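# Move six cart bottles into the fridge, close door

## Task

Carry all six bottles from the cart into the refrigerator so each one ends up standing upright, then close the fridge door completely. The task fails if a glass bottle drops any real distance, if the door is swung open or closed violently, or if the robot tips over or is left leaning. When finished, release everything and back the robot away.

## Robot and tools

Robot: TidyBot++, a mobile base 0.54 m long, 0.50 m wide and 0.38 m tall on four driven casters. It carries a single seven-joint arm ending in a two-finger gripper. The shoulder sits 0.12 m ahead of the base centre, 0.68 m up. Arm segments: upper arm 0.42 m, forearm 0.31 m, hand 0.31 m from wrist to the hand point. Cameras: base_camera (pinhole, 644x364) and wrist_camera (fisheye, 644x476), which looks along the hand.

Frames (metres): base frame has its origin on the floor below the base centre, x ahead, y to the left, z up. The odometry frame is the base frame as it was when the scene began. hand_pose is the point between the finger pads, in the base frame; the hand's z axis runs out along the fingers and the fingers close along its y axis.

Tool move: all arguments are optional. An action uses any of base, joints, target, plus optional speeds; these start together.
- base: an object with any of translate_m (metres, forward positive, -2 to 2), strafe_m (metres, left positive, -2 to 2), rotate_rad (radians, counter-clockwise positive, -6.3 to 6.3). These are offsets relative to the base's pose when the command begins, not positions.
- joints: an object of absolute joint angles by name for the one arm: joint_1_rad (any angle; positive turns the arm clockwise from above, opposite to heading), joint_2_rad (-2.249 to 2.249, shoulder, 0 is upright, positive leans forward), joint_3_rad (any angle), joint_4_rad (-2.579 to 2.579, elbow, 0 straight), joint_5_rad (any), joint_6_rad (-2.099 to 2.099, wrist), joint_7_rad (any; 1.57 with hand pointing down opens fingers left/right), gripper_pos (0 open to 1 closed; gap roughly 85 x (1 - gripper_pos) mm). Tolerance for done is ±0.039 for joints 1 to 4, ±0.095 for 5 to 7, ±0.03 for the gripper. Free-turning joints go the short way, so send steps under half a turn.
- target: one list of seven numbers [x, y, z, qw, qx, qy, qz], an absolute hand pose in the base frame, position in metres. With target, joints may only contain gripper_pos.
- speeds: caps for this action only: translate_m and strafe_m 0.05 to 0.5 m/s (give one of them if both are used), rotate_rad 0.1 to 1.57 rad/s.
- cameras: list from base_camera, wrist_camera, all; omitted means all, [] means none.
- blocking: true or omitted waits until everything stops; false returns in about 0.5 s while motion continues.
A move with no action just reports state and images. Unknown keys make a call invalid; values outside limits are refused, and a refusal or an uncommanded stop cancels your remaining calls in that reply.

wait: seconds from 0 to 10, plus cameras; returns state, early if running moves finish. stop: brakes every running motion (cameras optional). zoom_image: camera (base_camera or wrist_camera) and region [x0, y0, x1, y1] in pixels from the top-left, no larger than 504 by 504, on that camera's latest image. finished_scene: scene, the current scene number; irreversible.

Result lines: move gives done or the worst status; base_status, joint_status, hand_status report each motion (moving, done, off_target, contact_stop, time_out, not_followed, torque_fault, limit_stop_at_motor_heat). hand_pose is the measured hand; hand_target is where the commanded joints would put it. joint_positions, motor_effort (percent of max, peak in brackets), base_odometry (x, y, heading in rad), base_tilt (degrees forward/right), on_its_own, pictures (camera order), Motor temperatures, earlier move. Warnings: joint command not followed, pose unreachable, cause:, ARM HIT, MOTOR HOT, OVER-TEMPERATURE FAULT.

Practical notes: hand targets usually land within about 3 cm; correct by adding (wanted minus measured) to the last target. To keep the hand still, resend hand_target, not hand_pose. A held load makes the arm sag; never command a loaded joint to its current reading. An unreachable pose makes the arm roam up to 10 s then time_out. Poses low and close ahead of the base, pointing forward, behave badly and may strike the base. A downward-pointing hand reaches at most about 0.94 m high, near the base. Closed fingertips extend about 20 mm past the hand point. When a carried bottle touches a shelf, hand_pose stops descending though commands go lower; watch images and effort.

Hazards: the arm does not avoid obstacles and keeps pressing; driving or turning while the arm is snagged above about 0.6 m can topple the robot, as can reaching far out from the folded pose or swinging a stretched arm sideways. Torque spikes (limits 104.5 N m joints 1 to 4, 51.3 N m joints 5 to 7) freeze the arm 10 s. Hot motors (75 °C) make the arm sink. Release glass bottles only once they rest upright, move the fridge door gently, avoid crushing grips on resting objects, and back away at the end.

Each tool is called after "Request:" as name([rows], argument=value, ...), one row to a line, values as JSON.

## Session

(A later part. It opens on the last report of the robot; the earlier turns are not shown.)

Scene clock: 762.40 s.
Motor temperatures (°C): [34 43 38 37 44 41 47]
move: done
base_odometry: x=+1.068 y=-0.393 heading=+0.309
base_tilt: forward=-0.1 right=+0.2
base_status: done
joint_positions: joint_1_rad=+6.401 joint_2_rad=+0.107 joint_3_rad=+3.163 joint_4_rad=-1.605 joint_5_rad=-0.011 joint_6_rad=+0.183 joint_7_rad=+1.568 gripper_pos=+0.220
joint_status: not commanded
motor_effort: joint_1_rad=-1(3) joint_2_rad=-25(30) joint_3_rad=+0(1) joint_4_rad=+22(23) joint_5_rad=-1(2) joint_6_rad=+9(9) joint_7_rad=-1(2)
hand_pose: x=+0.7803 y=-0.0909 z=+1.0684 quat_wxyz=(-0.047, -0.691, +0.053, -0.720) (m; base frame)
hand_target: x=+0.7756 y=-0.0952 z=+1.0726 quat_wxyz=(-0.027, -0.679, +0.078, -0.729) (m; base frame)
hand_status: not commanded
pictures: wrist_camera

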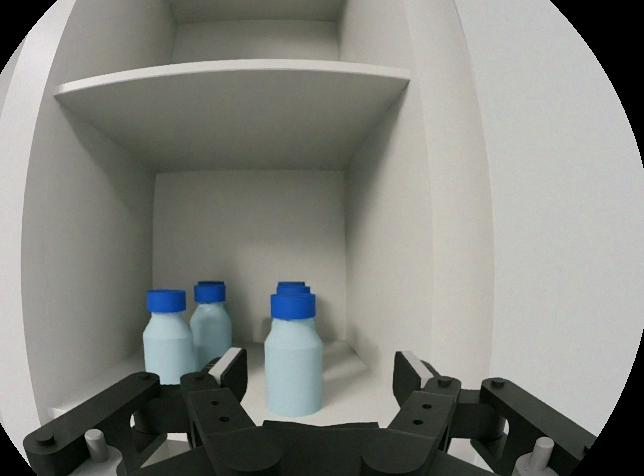

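Request:
move(base={"translate_m": -0.47}, speeds={"translate_m": 0.45}, joints={"joint_1_rad": 0.01, "gripper_pos": 1.0}, cameras=["wrist_camera", "base_camera"])

Scene clock: 809.00 s.
Motor temperatures (°C): [34 43 38 36 44 41 47]
move: done
base_odometry: x=+0.620 y=-0.536 heading=+0.309
base_tilt: forward=-0.1 right=+0.2
base_status: done
joint_positions: joint_1_rad=+6.307 joint_2_rad=+0.105 joint_3_rad=+3.163 joint_4_rad=-1.606 joint_5_rad=-0.011 joint_6_rad=+0.183 joint_7_rad=+1.568 gripper_pos=+0.999
joint_status: all done
motor_effort: joint_1_rad=-2(4) joint_2_rad=-25(28) joint_3_rad=+0(2) joint_4_rad=+22(22) joint_5_rad=-1(2) joint_6_rad=+9(9) joint_7_rad=-1(2)
hand_pose: x=+0.7851 y=-0.0286 z=+1.0695 quat_wxyz=(-0.013, -0.692, +0.020, -0.722) (m; base frame)
hand_target: x=+0.7821 y=-0.0225 z=+1.0726 quat_wxyz=(+0.013, -0.682, +0.041, -0.730) (m; base frame)
hand_status: not commanded
pictures: base_camera, wrist_camera

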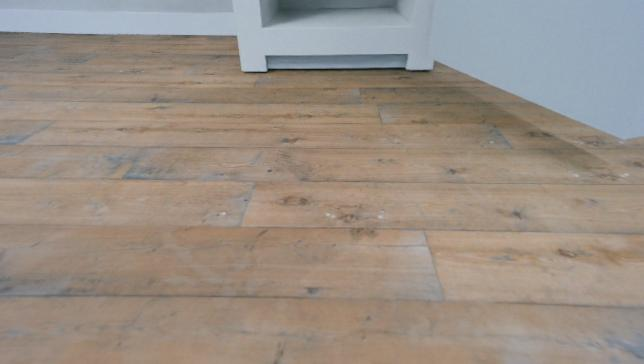

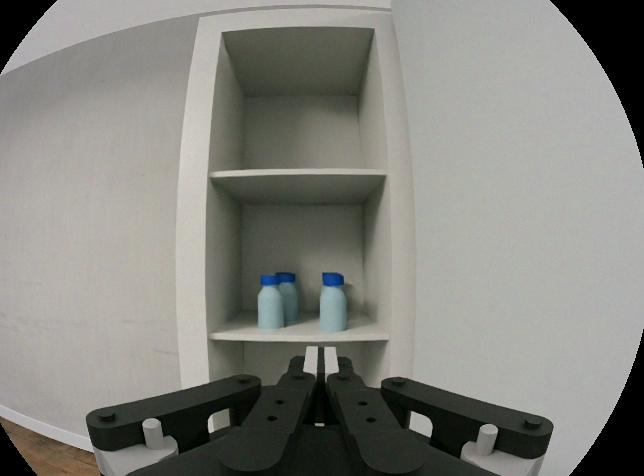

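Request:
move(base={"strafe_m": -0.50, "translate_m": 0.02, "rotate_rad": 1.262}, speeds={"rotate_rad": 1.0}, cameras=[])

Request:
move(base={"translate_m": -0.84}, speeds={"translate_m": 0.4}, cameras=["wrist_camera", "base_camera"])

Scene clock: 819.83 s.
Motor temperatures (°C): [34 43 38 36 44 41 47]
move: done
base_odometry: x=+0.791 y=-1.006 heading=+1.571
base_tilt: forward=-0.1 right=+0.2
base_status: done
joint_positions: joint_1_rad=+6.300 joint_2_rad=+0.105 joint_3_rad=+3.163 joint_4_rad=-1.606 joint_5_rad=-0.011 joint_6_rad=+0.183 joint_7_rad=+1.568 gripper_pos=+0.999
joint_status: not commanded
motor_effort: joint_1_rad=-2(4) joint_2_rad=-26(28) joint_3_rad=+0(3) joint_4_rad=+22(22) joint_5_rad=-1(2) joint_6_rad=+9(10) joint_7_rad=-1(2)
hand_pose: x=+0.7852 y=-0.0240 z=+1.0694 quat_wxyz=(-0.010, -0.692, +0.018, -0.722) (m; base frame)
hand_target: x=+0.7821 y=-0.0225 z=+1.0726 quat_wxyz=(+0.013, -0.682, +0.041, -0.730) (m; base frame)
hand_status: not commanded
pictures: none
No camera images: "cameras" was empty.

Scene clock: 823.10 s.
Motor temperatures (°C): [34 43 38 36 44 41 47]
move: done
base_odometry: x=+0.791 y=-1.847 heading=+1.572
base_tilt: forward=-0.2 right=+0.2
base_status: done
joint_positions: joint_1_rad=+6.300 joint_2_rad=+0.103 joint_3_rad=+3.163 joint_4_rad=-1.607 joint_5_rad=-0.011 joint_6_rad=+0.184 joint_7_rad=+1.568 gripper_pos=+0.999
joint_status: not commanded
motor_effort: joint_1_rad=-2(3) joint_2_rad=-25(30) joint_3_rad=+0(1) joint_4_rad=+22(23) joint_5_rad=-1(2) joint_6_rad=+9(10) joint_7_rad=-1(2)
hand_pose: x=+0.7845 y=-0.0239 z=+1.0704 quat_wxyz=(-0.010, -0.691, +0.018, -0.723) (m; base frame)
hand_target: x=+0.7821 y=-0.0225 z=+1.0726 quat_wxyz=(+0.013, -0.682, +0.041, -0.730) (m; base frame)
hand_status: not commanded
pictures: base_camera, wrist_camera

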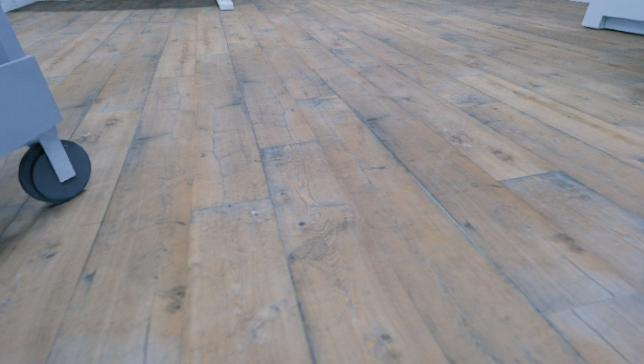

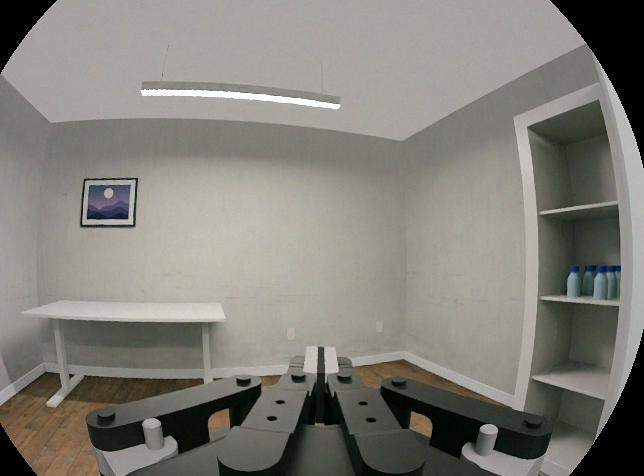

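Request:
move(base={"strafe_m": -0.6}, speeds={"strafe_m": 0.3}, cameras=["wrist_camera", "base_camera"])

Scene clock: 829.60 s.
Motor temperatures (°C): [34 43 38 36 44 41 47]
move: done
base_odometry: x=+1.391 y=-1.846 heading=+1.571
base_tilt: forward=-0.1 right=+0.2
base_status: done
joint_positions: joint_1_rad=+6.299 joint_2_rad=+0.103 joint_3_rad=+3.163 joint_4_rad=-1.607 joint_5_rad=-0.011 joint_6_rad=+0.184 joint_7_rad=+1.568 gripper_pos=+0.999
joint_status: not commanded
motor_effort: joint_1_rad=-2(4) joint_2_rad=-25(26) joint_3_rad=+0(4) joint_4_rad=+22(22) joint_5_rad=-1(1) joint_6_rad=+9(9) joint_7_rad=-1(2)
hand_pose: x=+0.7846 y=-0.0235 z=+1.0704 quat_wxyz=(-0.010, -0.691, +0.018, -0.723) (m; base frame)
hand_target: x=+0.7821 y=-0.0225 z=+1.0726 quat_wxyz=(+0.013, -0.682, +0.041, -0.730) (m; base frame)
hand_status: not commanded
pictures: base_camera, wrist_camera

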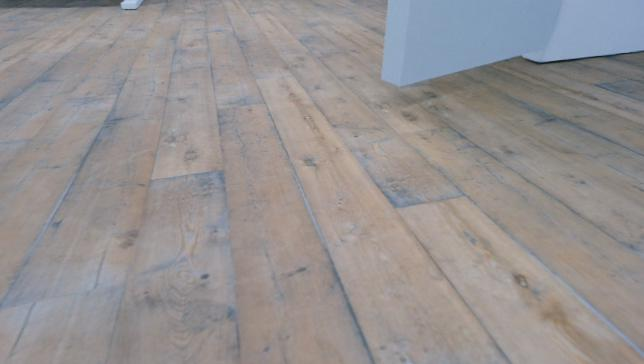

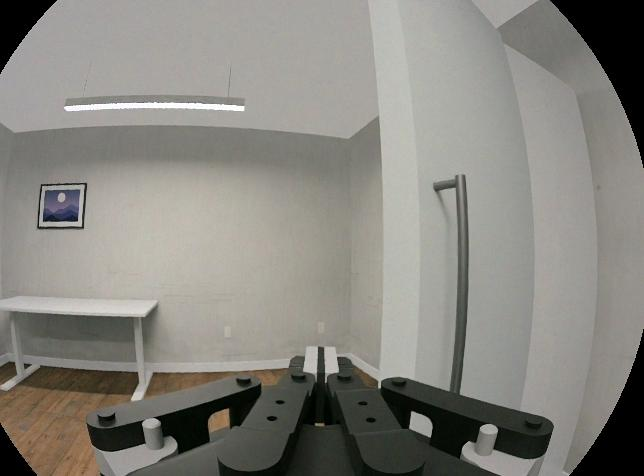

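Request:
move(base={"strafe_m": -0.235}, speeds={"strafe_m": 0.3}, cameras=["wrist_camera"])

Request:
move(base={"translate_m": 0.2}, speeds={"translate_m": 0.2}, cameras=["wrist_camera"])

Scene clock: 844.33 s.
Motor temperatures (°C): [34 43 38 36 44 41 47]
move: done
base_odometry: x=+1.627 y=-1.846 heading=+1.571
base_tilt: forward=-0.1 right=+0.2
base_status: done
joint_positions: joint_1_rad=+6.299 joint_2_rad=+0.103 joint_3_rad=+3.163 joint_4_rad=-1.607 joint_5_rad=-0.011 joint_6_rad=+0.184 joint_7_rad=+1.568 gripper_pos=+0.999
joint_status: not commanded
motor_effort: joint_1_rad=-2(4) joint_2_rad=-25(26) joint_3_rad=+0(2) joint_4_rad=+22(22) joint_5_rad=-1(1) joint_6_rad=+9(9) joint_7_rad=-2(2)
hand_pose: x=+0.7846 y=-0.0233 z=+1.0704 quat_wxyz=(-0.010, -0.691, +0.017, -0.723) (m; base frame)
hand_target: x=+0.7821 y=-0.0225 z=+1.0726 quat_wxyz=(+0.013, -0.682, +0.041, -0.730) (m; base frame)
hand_status: not commanded
pictures: wrist_camera

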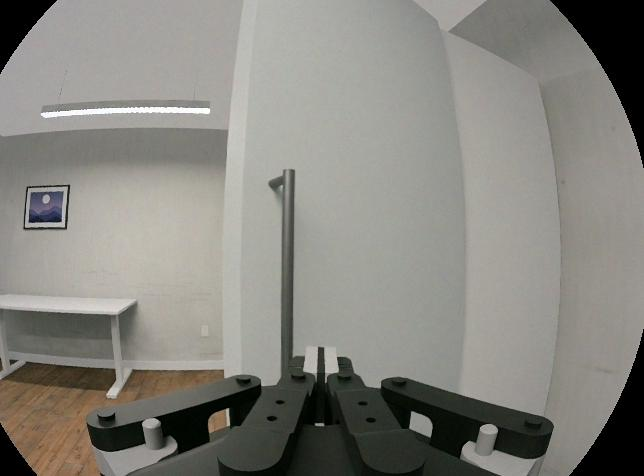

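Scene clock: 846.10 s.
Motor temperatures (°C): [34 43 38 36 44 41 47]
move: done
base_odometry: x=+1.627 y=-1.646 heading=+1.570
base_tilt: forward=-0.1 right=+0.2
base_status: done
joint_positions: joint_1_rad=+6.299 joint_2_rad=+0.102 joint_3_rad=+3.163 joint_4_rad=-1.607 joint_5_rad=-0.011 joint_6_rad=+0.184 joint_7_rad=+1.568 gripper_pos=+0.999
joint_status: not commanded
motor_effort: joint_1_rad=-2(2) joint_2_rad=-25(29) joint_3_rad=+0(1) joint_4_rad=+22(22) joint_5_rad=-1(2) joint_6_rad=+9(9) joint_7_rad=-1(2)
hand_pose: x=+0.7841 y=-0.0233 z=+1.0710 quat_wxyz=(-0.010, -0.691, +0.017, -0.723) (m; base frame)
hand_target: x=+0.7821 y=-0.0225 z=+1.0726 quat_wxyz=(+0.013, -0.682, +0.041, -0.730) (m; base frame)
hand_status: not commanded
pictures: wrist_camera

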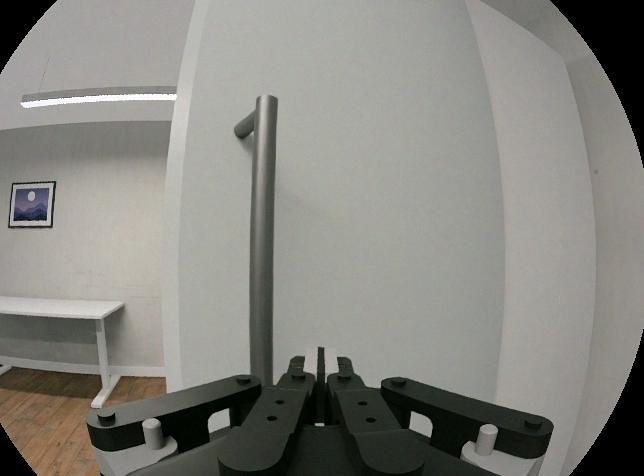

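Request:
move(base={"translate_m": 0.25}, speeds={"translate_m": 0.1}, cameras=["wrist_camera"])

Scene clock: 852.20 s.
Motor temperatures (°C): [34 43 38 36 44 41 47]
move: done
base_odometry: x=+1.627 y=-1.396 heading=+1.570
base_tilt: forward=-0.1 right=+0.2
base_status: done
joint_positions: joint_1_rad=+6.302 joint_2_rad=+0.090 joint_3_rad=+3.174 joint_4_rad=-1.617 joint_5_rad=-0.011 joint_6_rad=+0.187 joint_7_rad=+1.568 gripper_pos=+0.999
joint_status: not commanded
motor_effort: joint_1_rad=-2(8) joint_2_rad=-24(27) joint_3_rad=+0(5) joint_4_rad=+22(25) joint_5_rad=-1(2) joint_6_rad=+9(11) joint_7_rad=-2(2)
hand_pose: x=+0.7787 y=-0.0320 z=+1.0738 quat_wxyz=(-0.015, -0.689, +0.022, -0.725) (m; base frame)
hand_target: x=+0.7821 y=-0.0225 z=+1.0726 quat_wxyz=(+0.013, -0.682, +0.041, -0.730) (m; base frame)
hand_status: not commanded
pictures: wrist_camera

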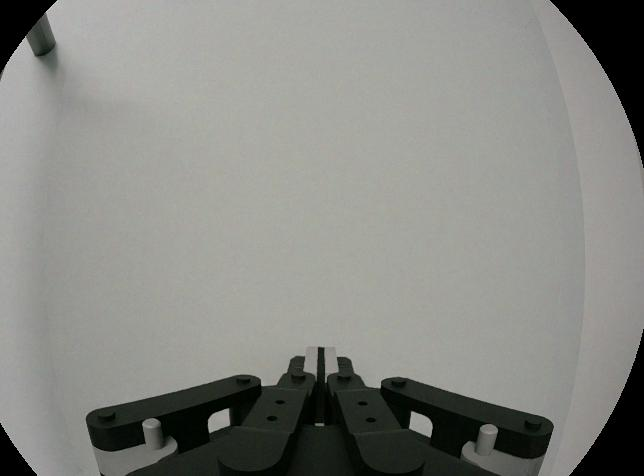

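Request:
move(base={"translate_m": 0.33}, speeds={"translate_m": 0.1}, cameras=["wrist_camera", "base_camera"])

Scene clock: 857.97 s.
Motor temperatures (°C): [34 43 38 36 44 41 47]
move: done
base_odometry: x=+1.628 y=-1.066 heading=+1.570
base_tilt: forward=-0.1 right=+0.2
base_status: done
joint_positions: joint_1_rad=+6.302 joint_2_rad=+0.091 joint_3_rad=+3.174 joint_4_rad=-1.626 joint_5_rad=-0.011 joint_6_rad=+0.188 joint_7_rad=+1.568 gripper_pos=+0.999
joint_status: not commanded
motor_effort: joint_1_rad=-1(5) joint_2_rad=-25(27) joint_3_rad=+0(3) joint_4_rad=+22(27) joint_5_rad=-1(1) joint_6_rad=+9(12) joint_7_rad=-1(2)
hand_pose: x=+0.7789 y=-0.0320 z=+1.0681 quat_wxyz=(-0.015, -0.692, +0.022, -0.722) (m; base frame)
hand_target: x=+0.7821 y=-0.0225 z=+1.0726 quat_wxyz=(+0.013, -0.682, +0.041, -0.730) (m; base frame)
hand_status: not commanded
pictures: base_camera, wrist_camera

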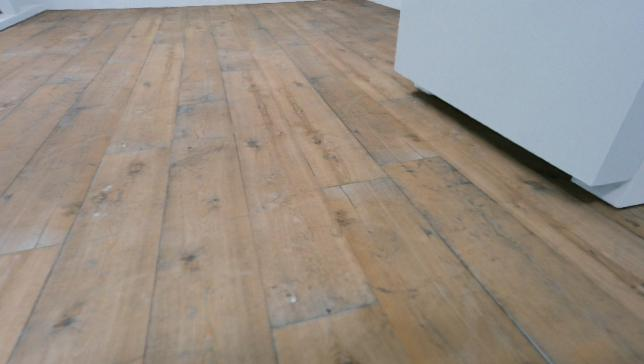

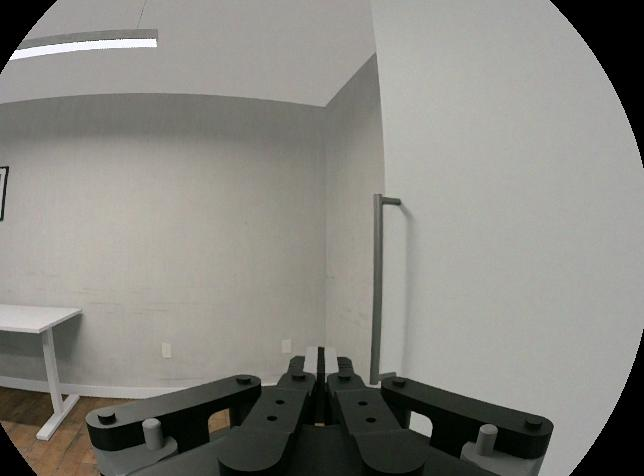

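Request:
wait(seconds=0.1)

Scene clock: 859.80 s.
Motor temperatures (°C): [34 43 38 36 44 41 47]
base_odometry: x=+1.628 y=-1.066 heading=+1.570
base_tilt: forward=-0.1 right=+0.2
base_status: done
joint_positions: joint_1_rad=+6.302 joint_2_rad=+0.091 joint_3_rad=+3.174 joint_4_rad=-1.626 joint_5_rad=-0.011 joint_6_rad=+0.188 joint_7_rad=+1.568 gripper_pos=+0.999
joint_status: not commanded
motor_effort: joint_1_rad=-1(5) joint_2_rad=-24(27) joint_3_rad=-1(3) joint_4_rad=+22(27) joint_5_rad=-1(1) joint_6_rad=+9(12) joint_7_rad=-1(2)
hand_pose: x=+0.7789 y=-0.0320 z=+1.0681 quat_wxyz=(-0.015, -0.692, +0.022, -0.722) (m; base frame)
hand_target: x=+0.7821 y=-0.0225 z=+1.0726 quat_wxyz=(+0.013, -0.682, +0.041, -0.730) (m; base frame)
hand_status: not commanded
wait: 0.10 s; at rest from the start
pictures: base_camera, wrist_camera

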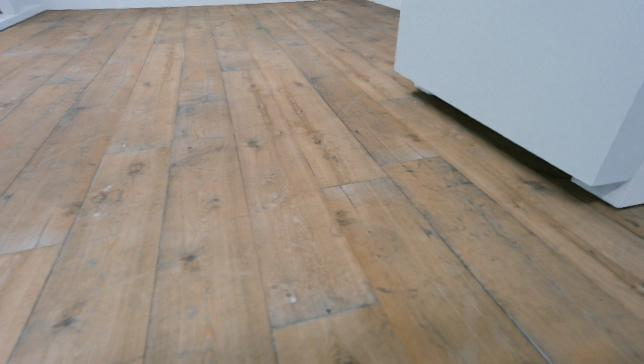

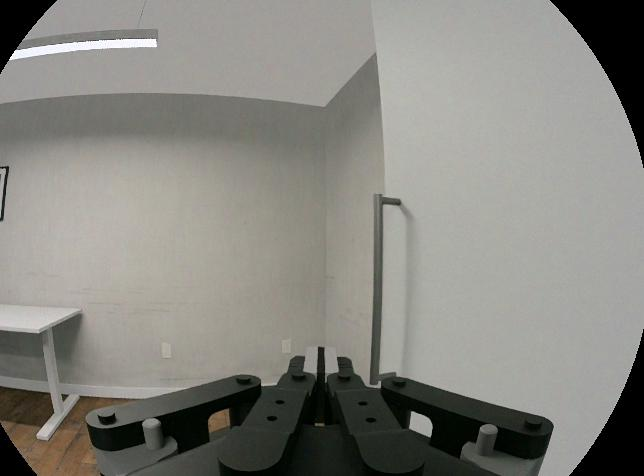

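Request:
move(base={"strafe_m": 0.85, "translate_m": 0.4}, speeds={"strafe_m": 0.45}, cameras=[])

Request:
move(base={"strafe_m": 0.0, "translate_m": 0.35, "rotate_rad": -1.262}, speeds={"rotate_rad": 1.0}, cameras=["wrist_camera", "base_camera"])

Scene clock: 871.27 s.
Motor temperatures (°C): [34 42 38 36 44 41 47]
move: done
base_odometry: x=+0.778 y=-0.665 heading=+1.569
base_tilt: forward=-0.2 right=+0.2
base_status: done
joint_positions: joint_1_rad=+6.302 joint_2_rad=+0.091 joint_3_rad=+3.173 joint_4_rad=-1.626 joint_5_rad=-0.011 joint_6_rad=+0.188 joint_7_rad=+1.568 gripper_pos=+0.999
joint_status: not commanded
motor_effort: joint_1_rad=-1(4) joint_2_rad=-24(26) joint_3_rad=+0(2) joint_4_rad=+22(22) joint_5_rad=-1(2) joint_6_rad=+9(9) joint_7_rad=-2(2)
hand_pose: x=+0.7790 y=-0.0313 z=+1.0679 quat_wxyz=(-0.015, -0.692, +0.022, -0.722) (m; base frame)
hand_target: x=+0.7821 y=-0.0225 z=+1.0726 quat_wxyz=(+0.013, -0.682, +0.041, -0.730) (m; base frame)
hand_status: not commanded
pictures: none
No camera images: "cameras" was empty.

Scene clock: 873.63 s.
Motor temperatures (°C): [34 42 38 36 44 41 47]
move: done
base_odometry: x=+0.779 y=-0.315 heading=+0.308
base_tilt: forward=-0.1 right=+0.2
base_status: done
joint_positions: joint_1_rad=+6.300 joint_2_rad=+0.101 joint_3_rad=+3.170 joint_4_rad=-1.625 joint_5_rad=-0.011 joint_6_rad=+0.188 joint_7_rad=+1.568 gripper_pos=+0.999
joint_status: not commanded
motor_effort: joint_1_rad=-1(5) joint_2_rad=-25(29) joint_3_rad=+0(3) joint_4_rad=+22(23) joint_5_rad=-1(2) joint_6_rad=+9(10) joint_7_rad=-1(2)
hand_pose: x=+0.7827 y=-0.0282 z=+1.0622 quat_wxyz=(-0.013, -0.695, +0.020, -0.719) (m; base frame)
hand_target: x=+0.7821 y=-0.0225 z=+1.0726 quat_wxyz=(+0.013, -0.682, +0.041, -0.730) (m; base frame)
hand_status: not commanded
pictures: base_camera, wrist_camera

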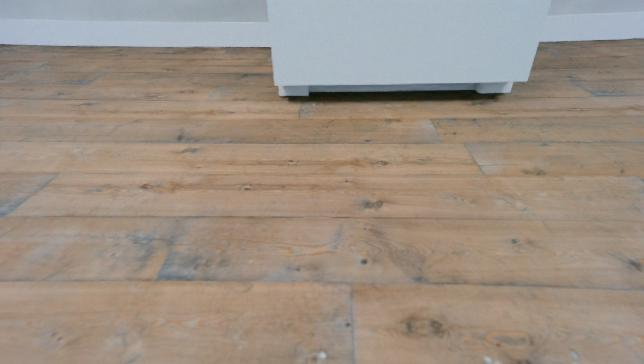

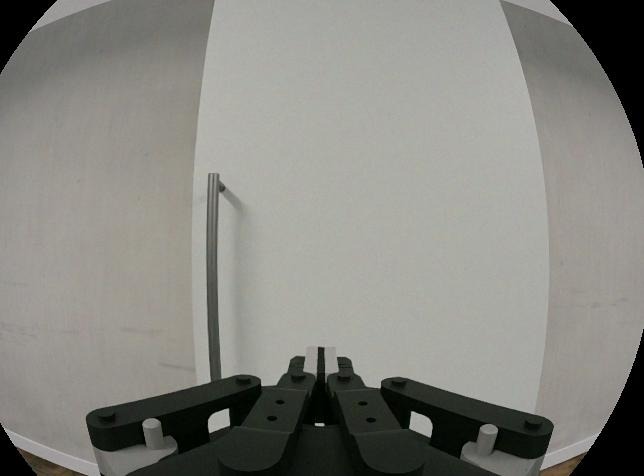

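Request:
zoom_image(camera="base_camera", region=[240, 0, 580, 120])

Scaled by 1.482.

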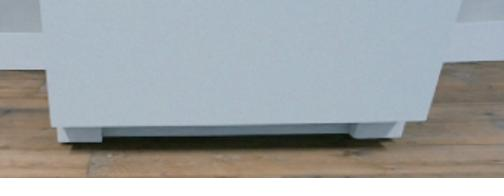

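Request:
move(base={"translate_m": 0.31, "strafe_m": 0.02}, speeds={"translate_m": 0.2}, cameras=["wrist_camera"])

Request:
move(base={"translate_m": 0.06}, speeds={"translate_m": 0.05}, cameras=["wrist_camera"])

Scene clock: 888.40 s.
Motor temperatures (°C): [34 42 38 36 44 41 47]
move: done
base_odometry: x=+1.068 y=-0.201 heading=+0.307
base_tilt: forward=-0.1 right=+0.2
base_status: done
joint_positions: joint_1_rad=+6.300 joint_2_rad=+0.101 joint_3_rad=+3.170 joint_4_rad=-1.625 joint_5_rad=-0.011 joint_6_rad=+0.188 joint_7_rad=+1.568 gripper_pos=+0.999
joint_status: not commanded
motor_effort: joint_1_rad=-1(3) joint_2_rad=-25(28) joint_3_rad=+0(2) joint_4_rad=+22(23) joint_5_rad=-1(1) joint_6_rad=+9(9) joint_7_rad=-1(2)
hand_pose: x=+0.7827 y=-0.0281 z=+1.0625 quat_wxyz=(-0.013, -0.695, +0.020, -0.719) (m; base frame)
hand_target: x=+0.7821 y=-0.0225 z=+1.0726 quat_wxyz=(+0.013, -0.682, +0.041, -0.730) (m; base frame)
hand_status: not commanded
pictures: wrist_camera

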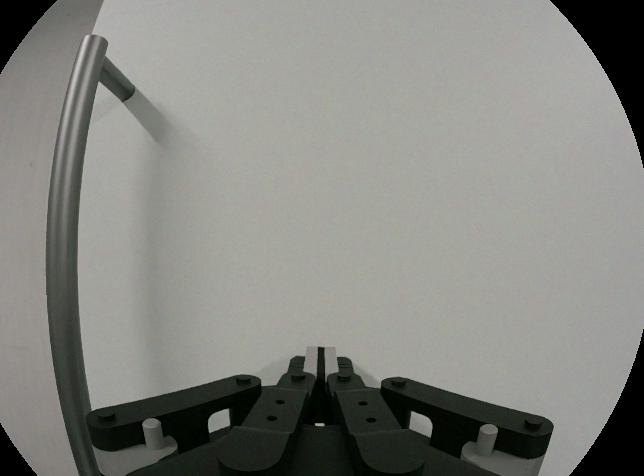

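Scene clock: 890.13 s.
Motor temperatures (°C): [34 42 38 36 44 41 47]
move: done
base_odometry: x=+1.124 y=-0.183 heading=+0.307
base_tilt: forward=-0.2 right=+0.2
base_status: done
joint_positions: joint_1_rad=+6.300 joint_2_rad=-0.014 joint_3_rad=+3.170 joint_4_rad=-1.732 joint_5_rad=-0.011 joint_6_rad=+0.167 joint_7_rad=+1.568 gripper_pos=+0.999
joint_status: not commanded
motor_effort: joint_1_rad=-7(8) joint_2_rad=+0(26) joint_3_rad=-4(5) joint_4_rad=+44(47) joint_5_rad=-1(2) joint_6_rad=+24(26) joint_7_rad=-1(2)
hand_pose: x=+0.7348 y=-0.0276 z=+1.0628 quat_wxyz=(-0.012, -0.700, +0.022, -0.714) (m; base frame)
hand_target: x=+0.7821 y=-0.0225 z=+1.0726 quat_wxyz=(+0.013, -0.682, +0.041, -0.730) (m; base frame)
hand_status: not commanded
pictures: wrist_camera

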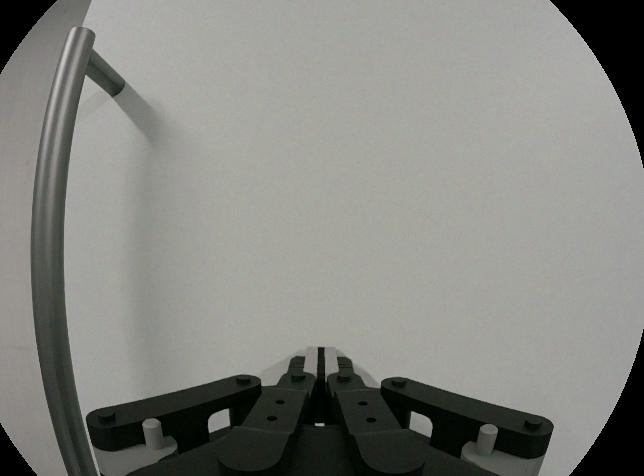

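Request:
move(base={"translate_m": -0.5}, speeds={"translate_m": 0.3}, cameras=["wrist_camera", "base_camera"])

Request:
zoom_image(camera="base_camera", region=[240, 0, 580, 120])

Scene clock: 895.80 s.
Motor temperatures (°C): [34 42 38 36 44 41 47]
move: done
base_odometry: x=+0.647 y=-0.334 heading=+0.307
base_tilt: forward=-0.2 right=+0.2
base_status: done
joint_positions: joint_1_rad=+6.300 joint_2_rad=+0.103 joint_3_rad=+3.170 joint_4_rad=-1.614 joint_5_rad=-0.011 joint_6_rad=+0.214 joint_7_rad=+1.568 gripper_pos=+0.999
joint_status: not commanded
motor_effort: joint_1_rad=-2(6) joint_2_rad=-25(30) joint_3_rad=+0(4) joint_4_rad=+22(42) joint_5_rad=-1(1) joint_6_rad=+9(23) joint_7_rad=-1(2)
hand_pose: x=+0.7837 y=-0.0282 z=+1.0756 quat_wxyz=(-0.013, -0.682, +0.020, -0.731) (m; base frame)
hand_target: x=+0.7821 y=-0.0225 z=+1.0726 quat_wxyz=(+0.013, -0.682, +0.041, -0.730) (m; base frame)
hand_status: not commanded
pictures: base_camera, wrist_camera

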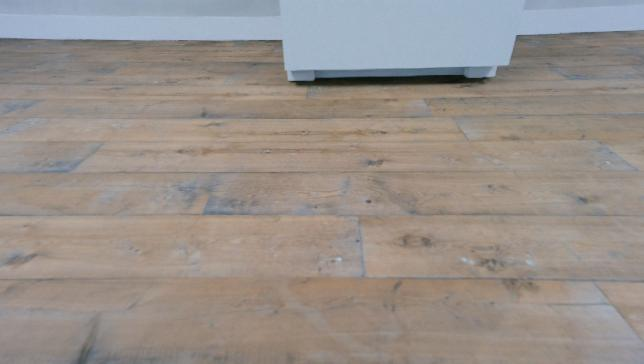

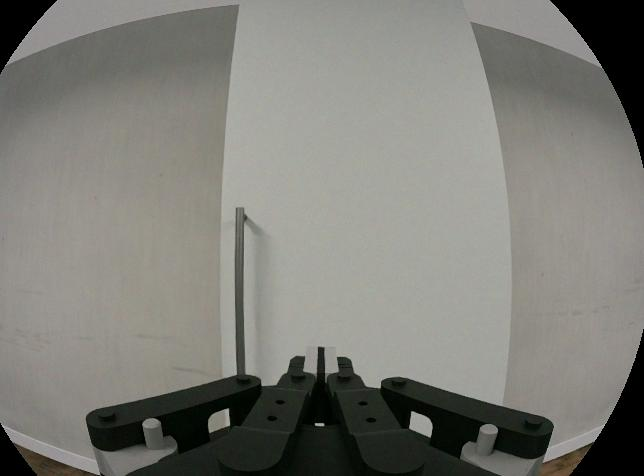

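Scaled by 1.482.

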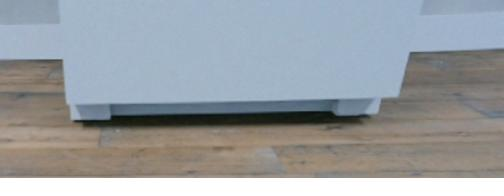

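Request:
finished_scene(scene=1)

The scene is finished: the task was done.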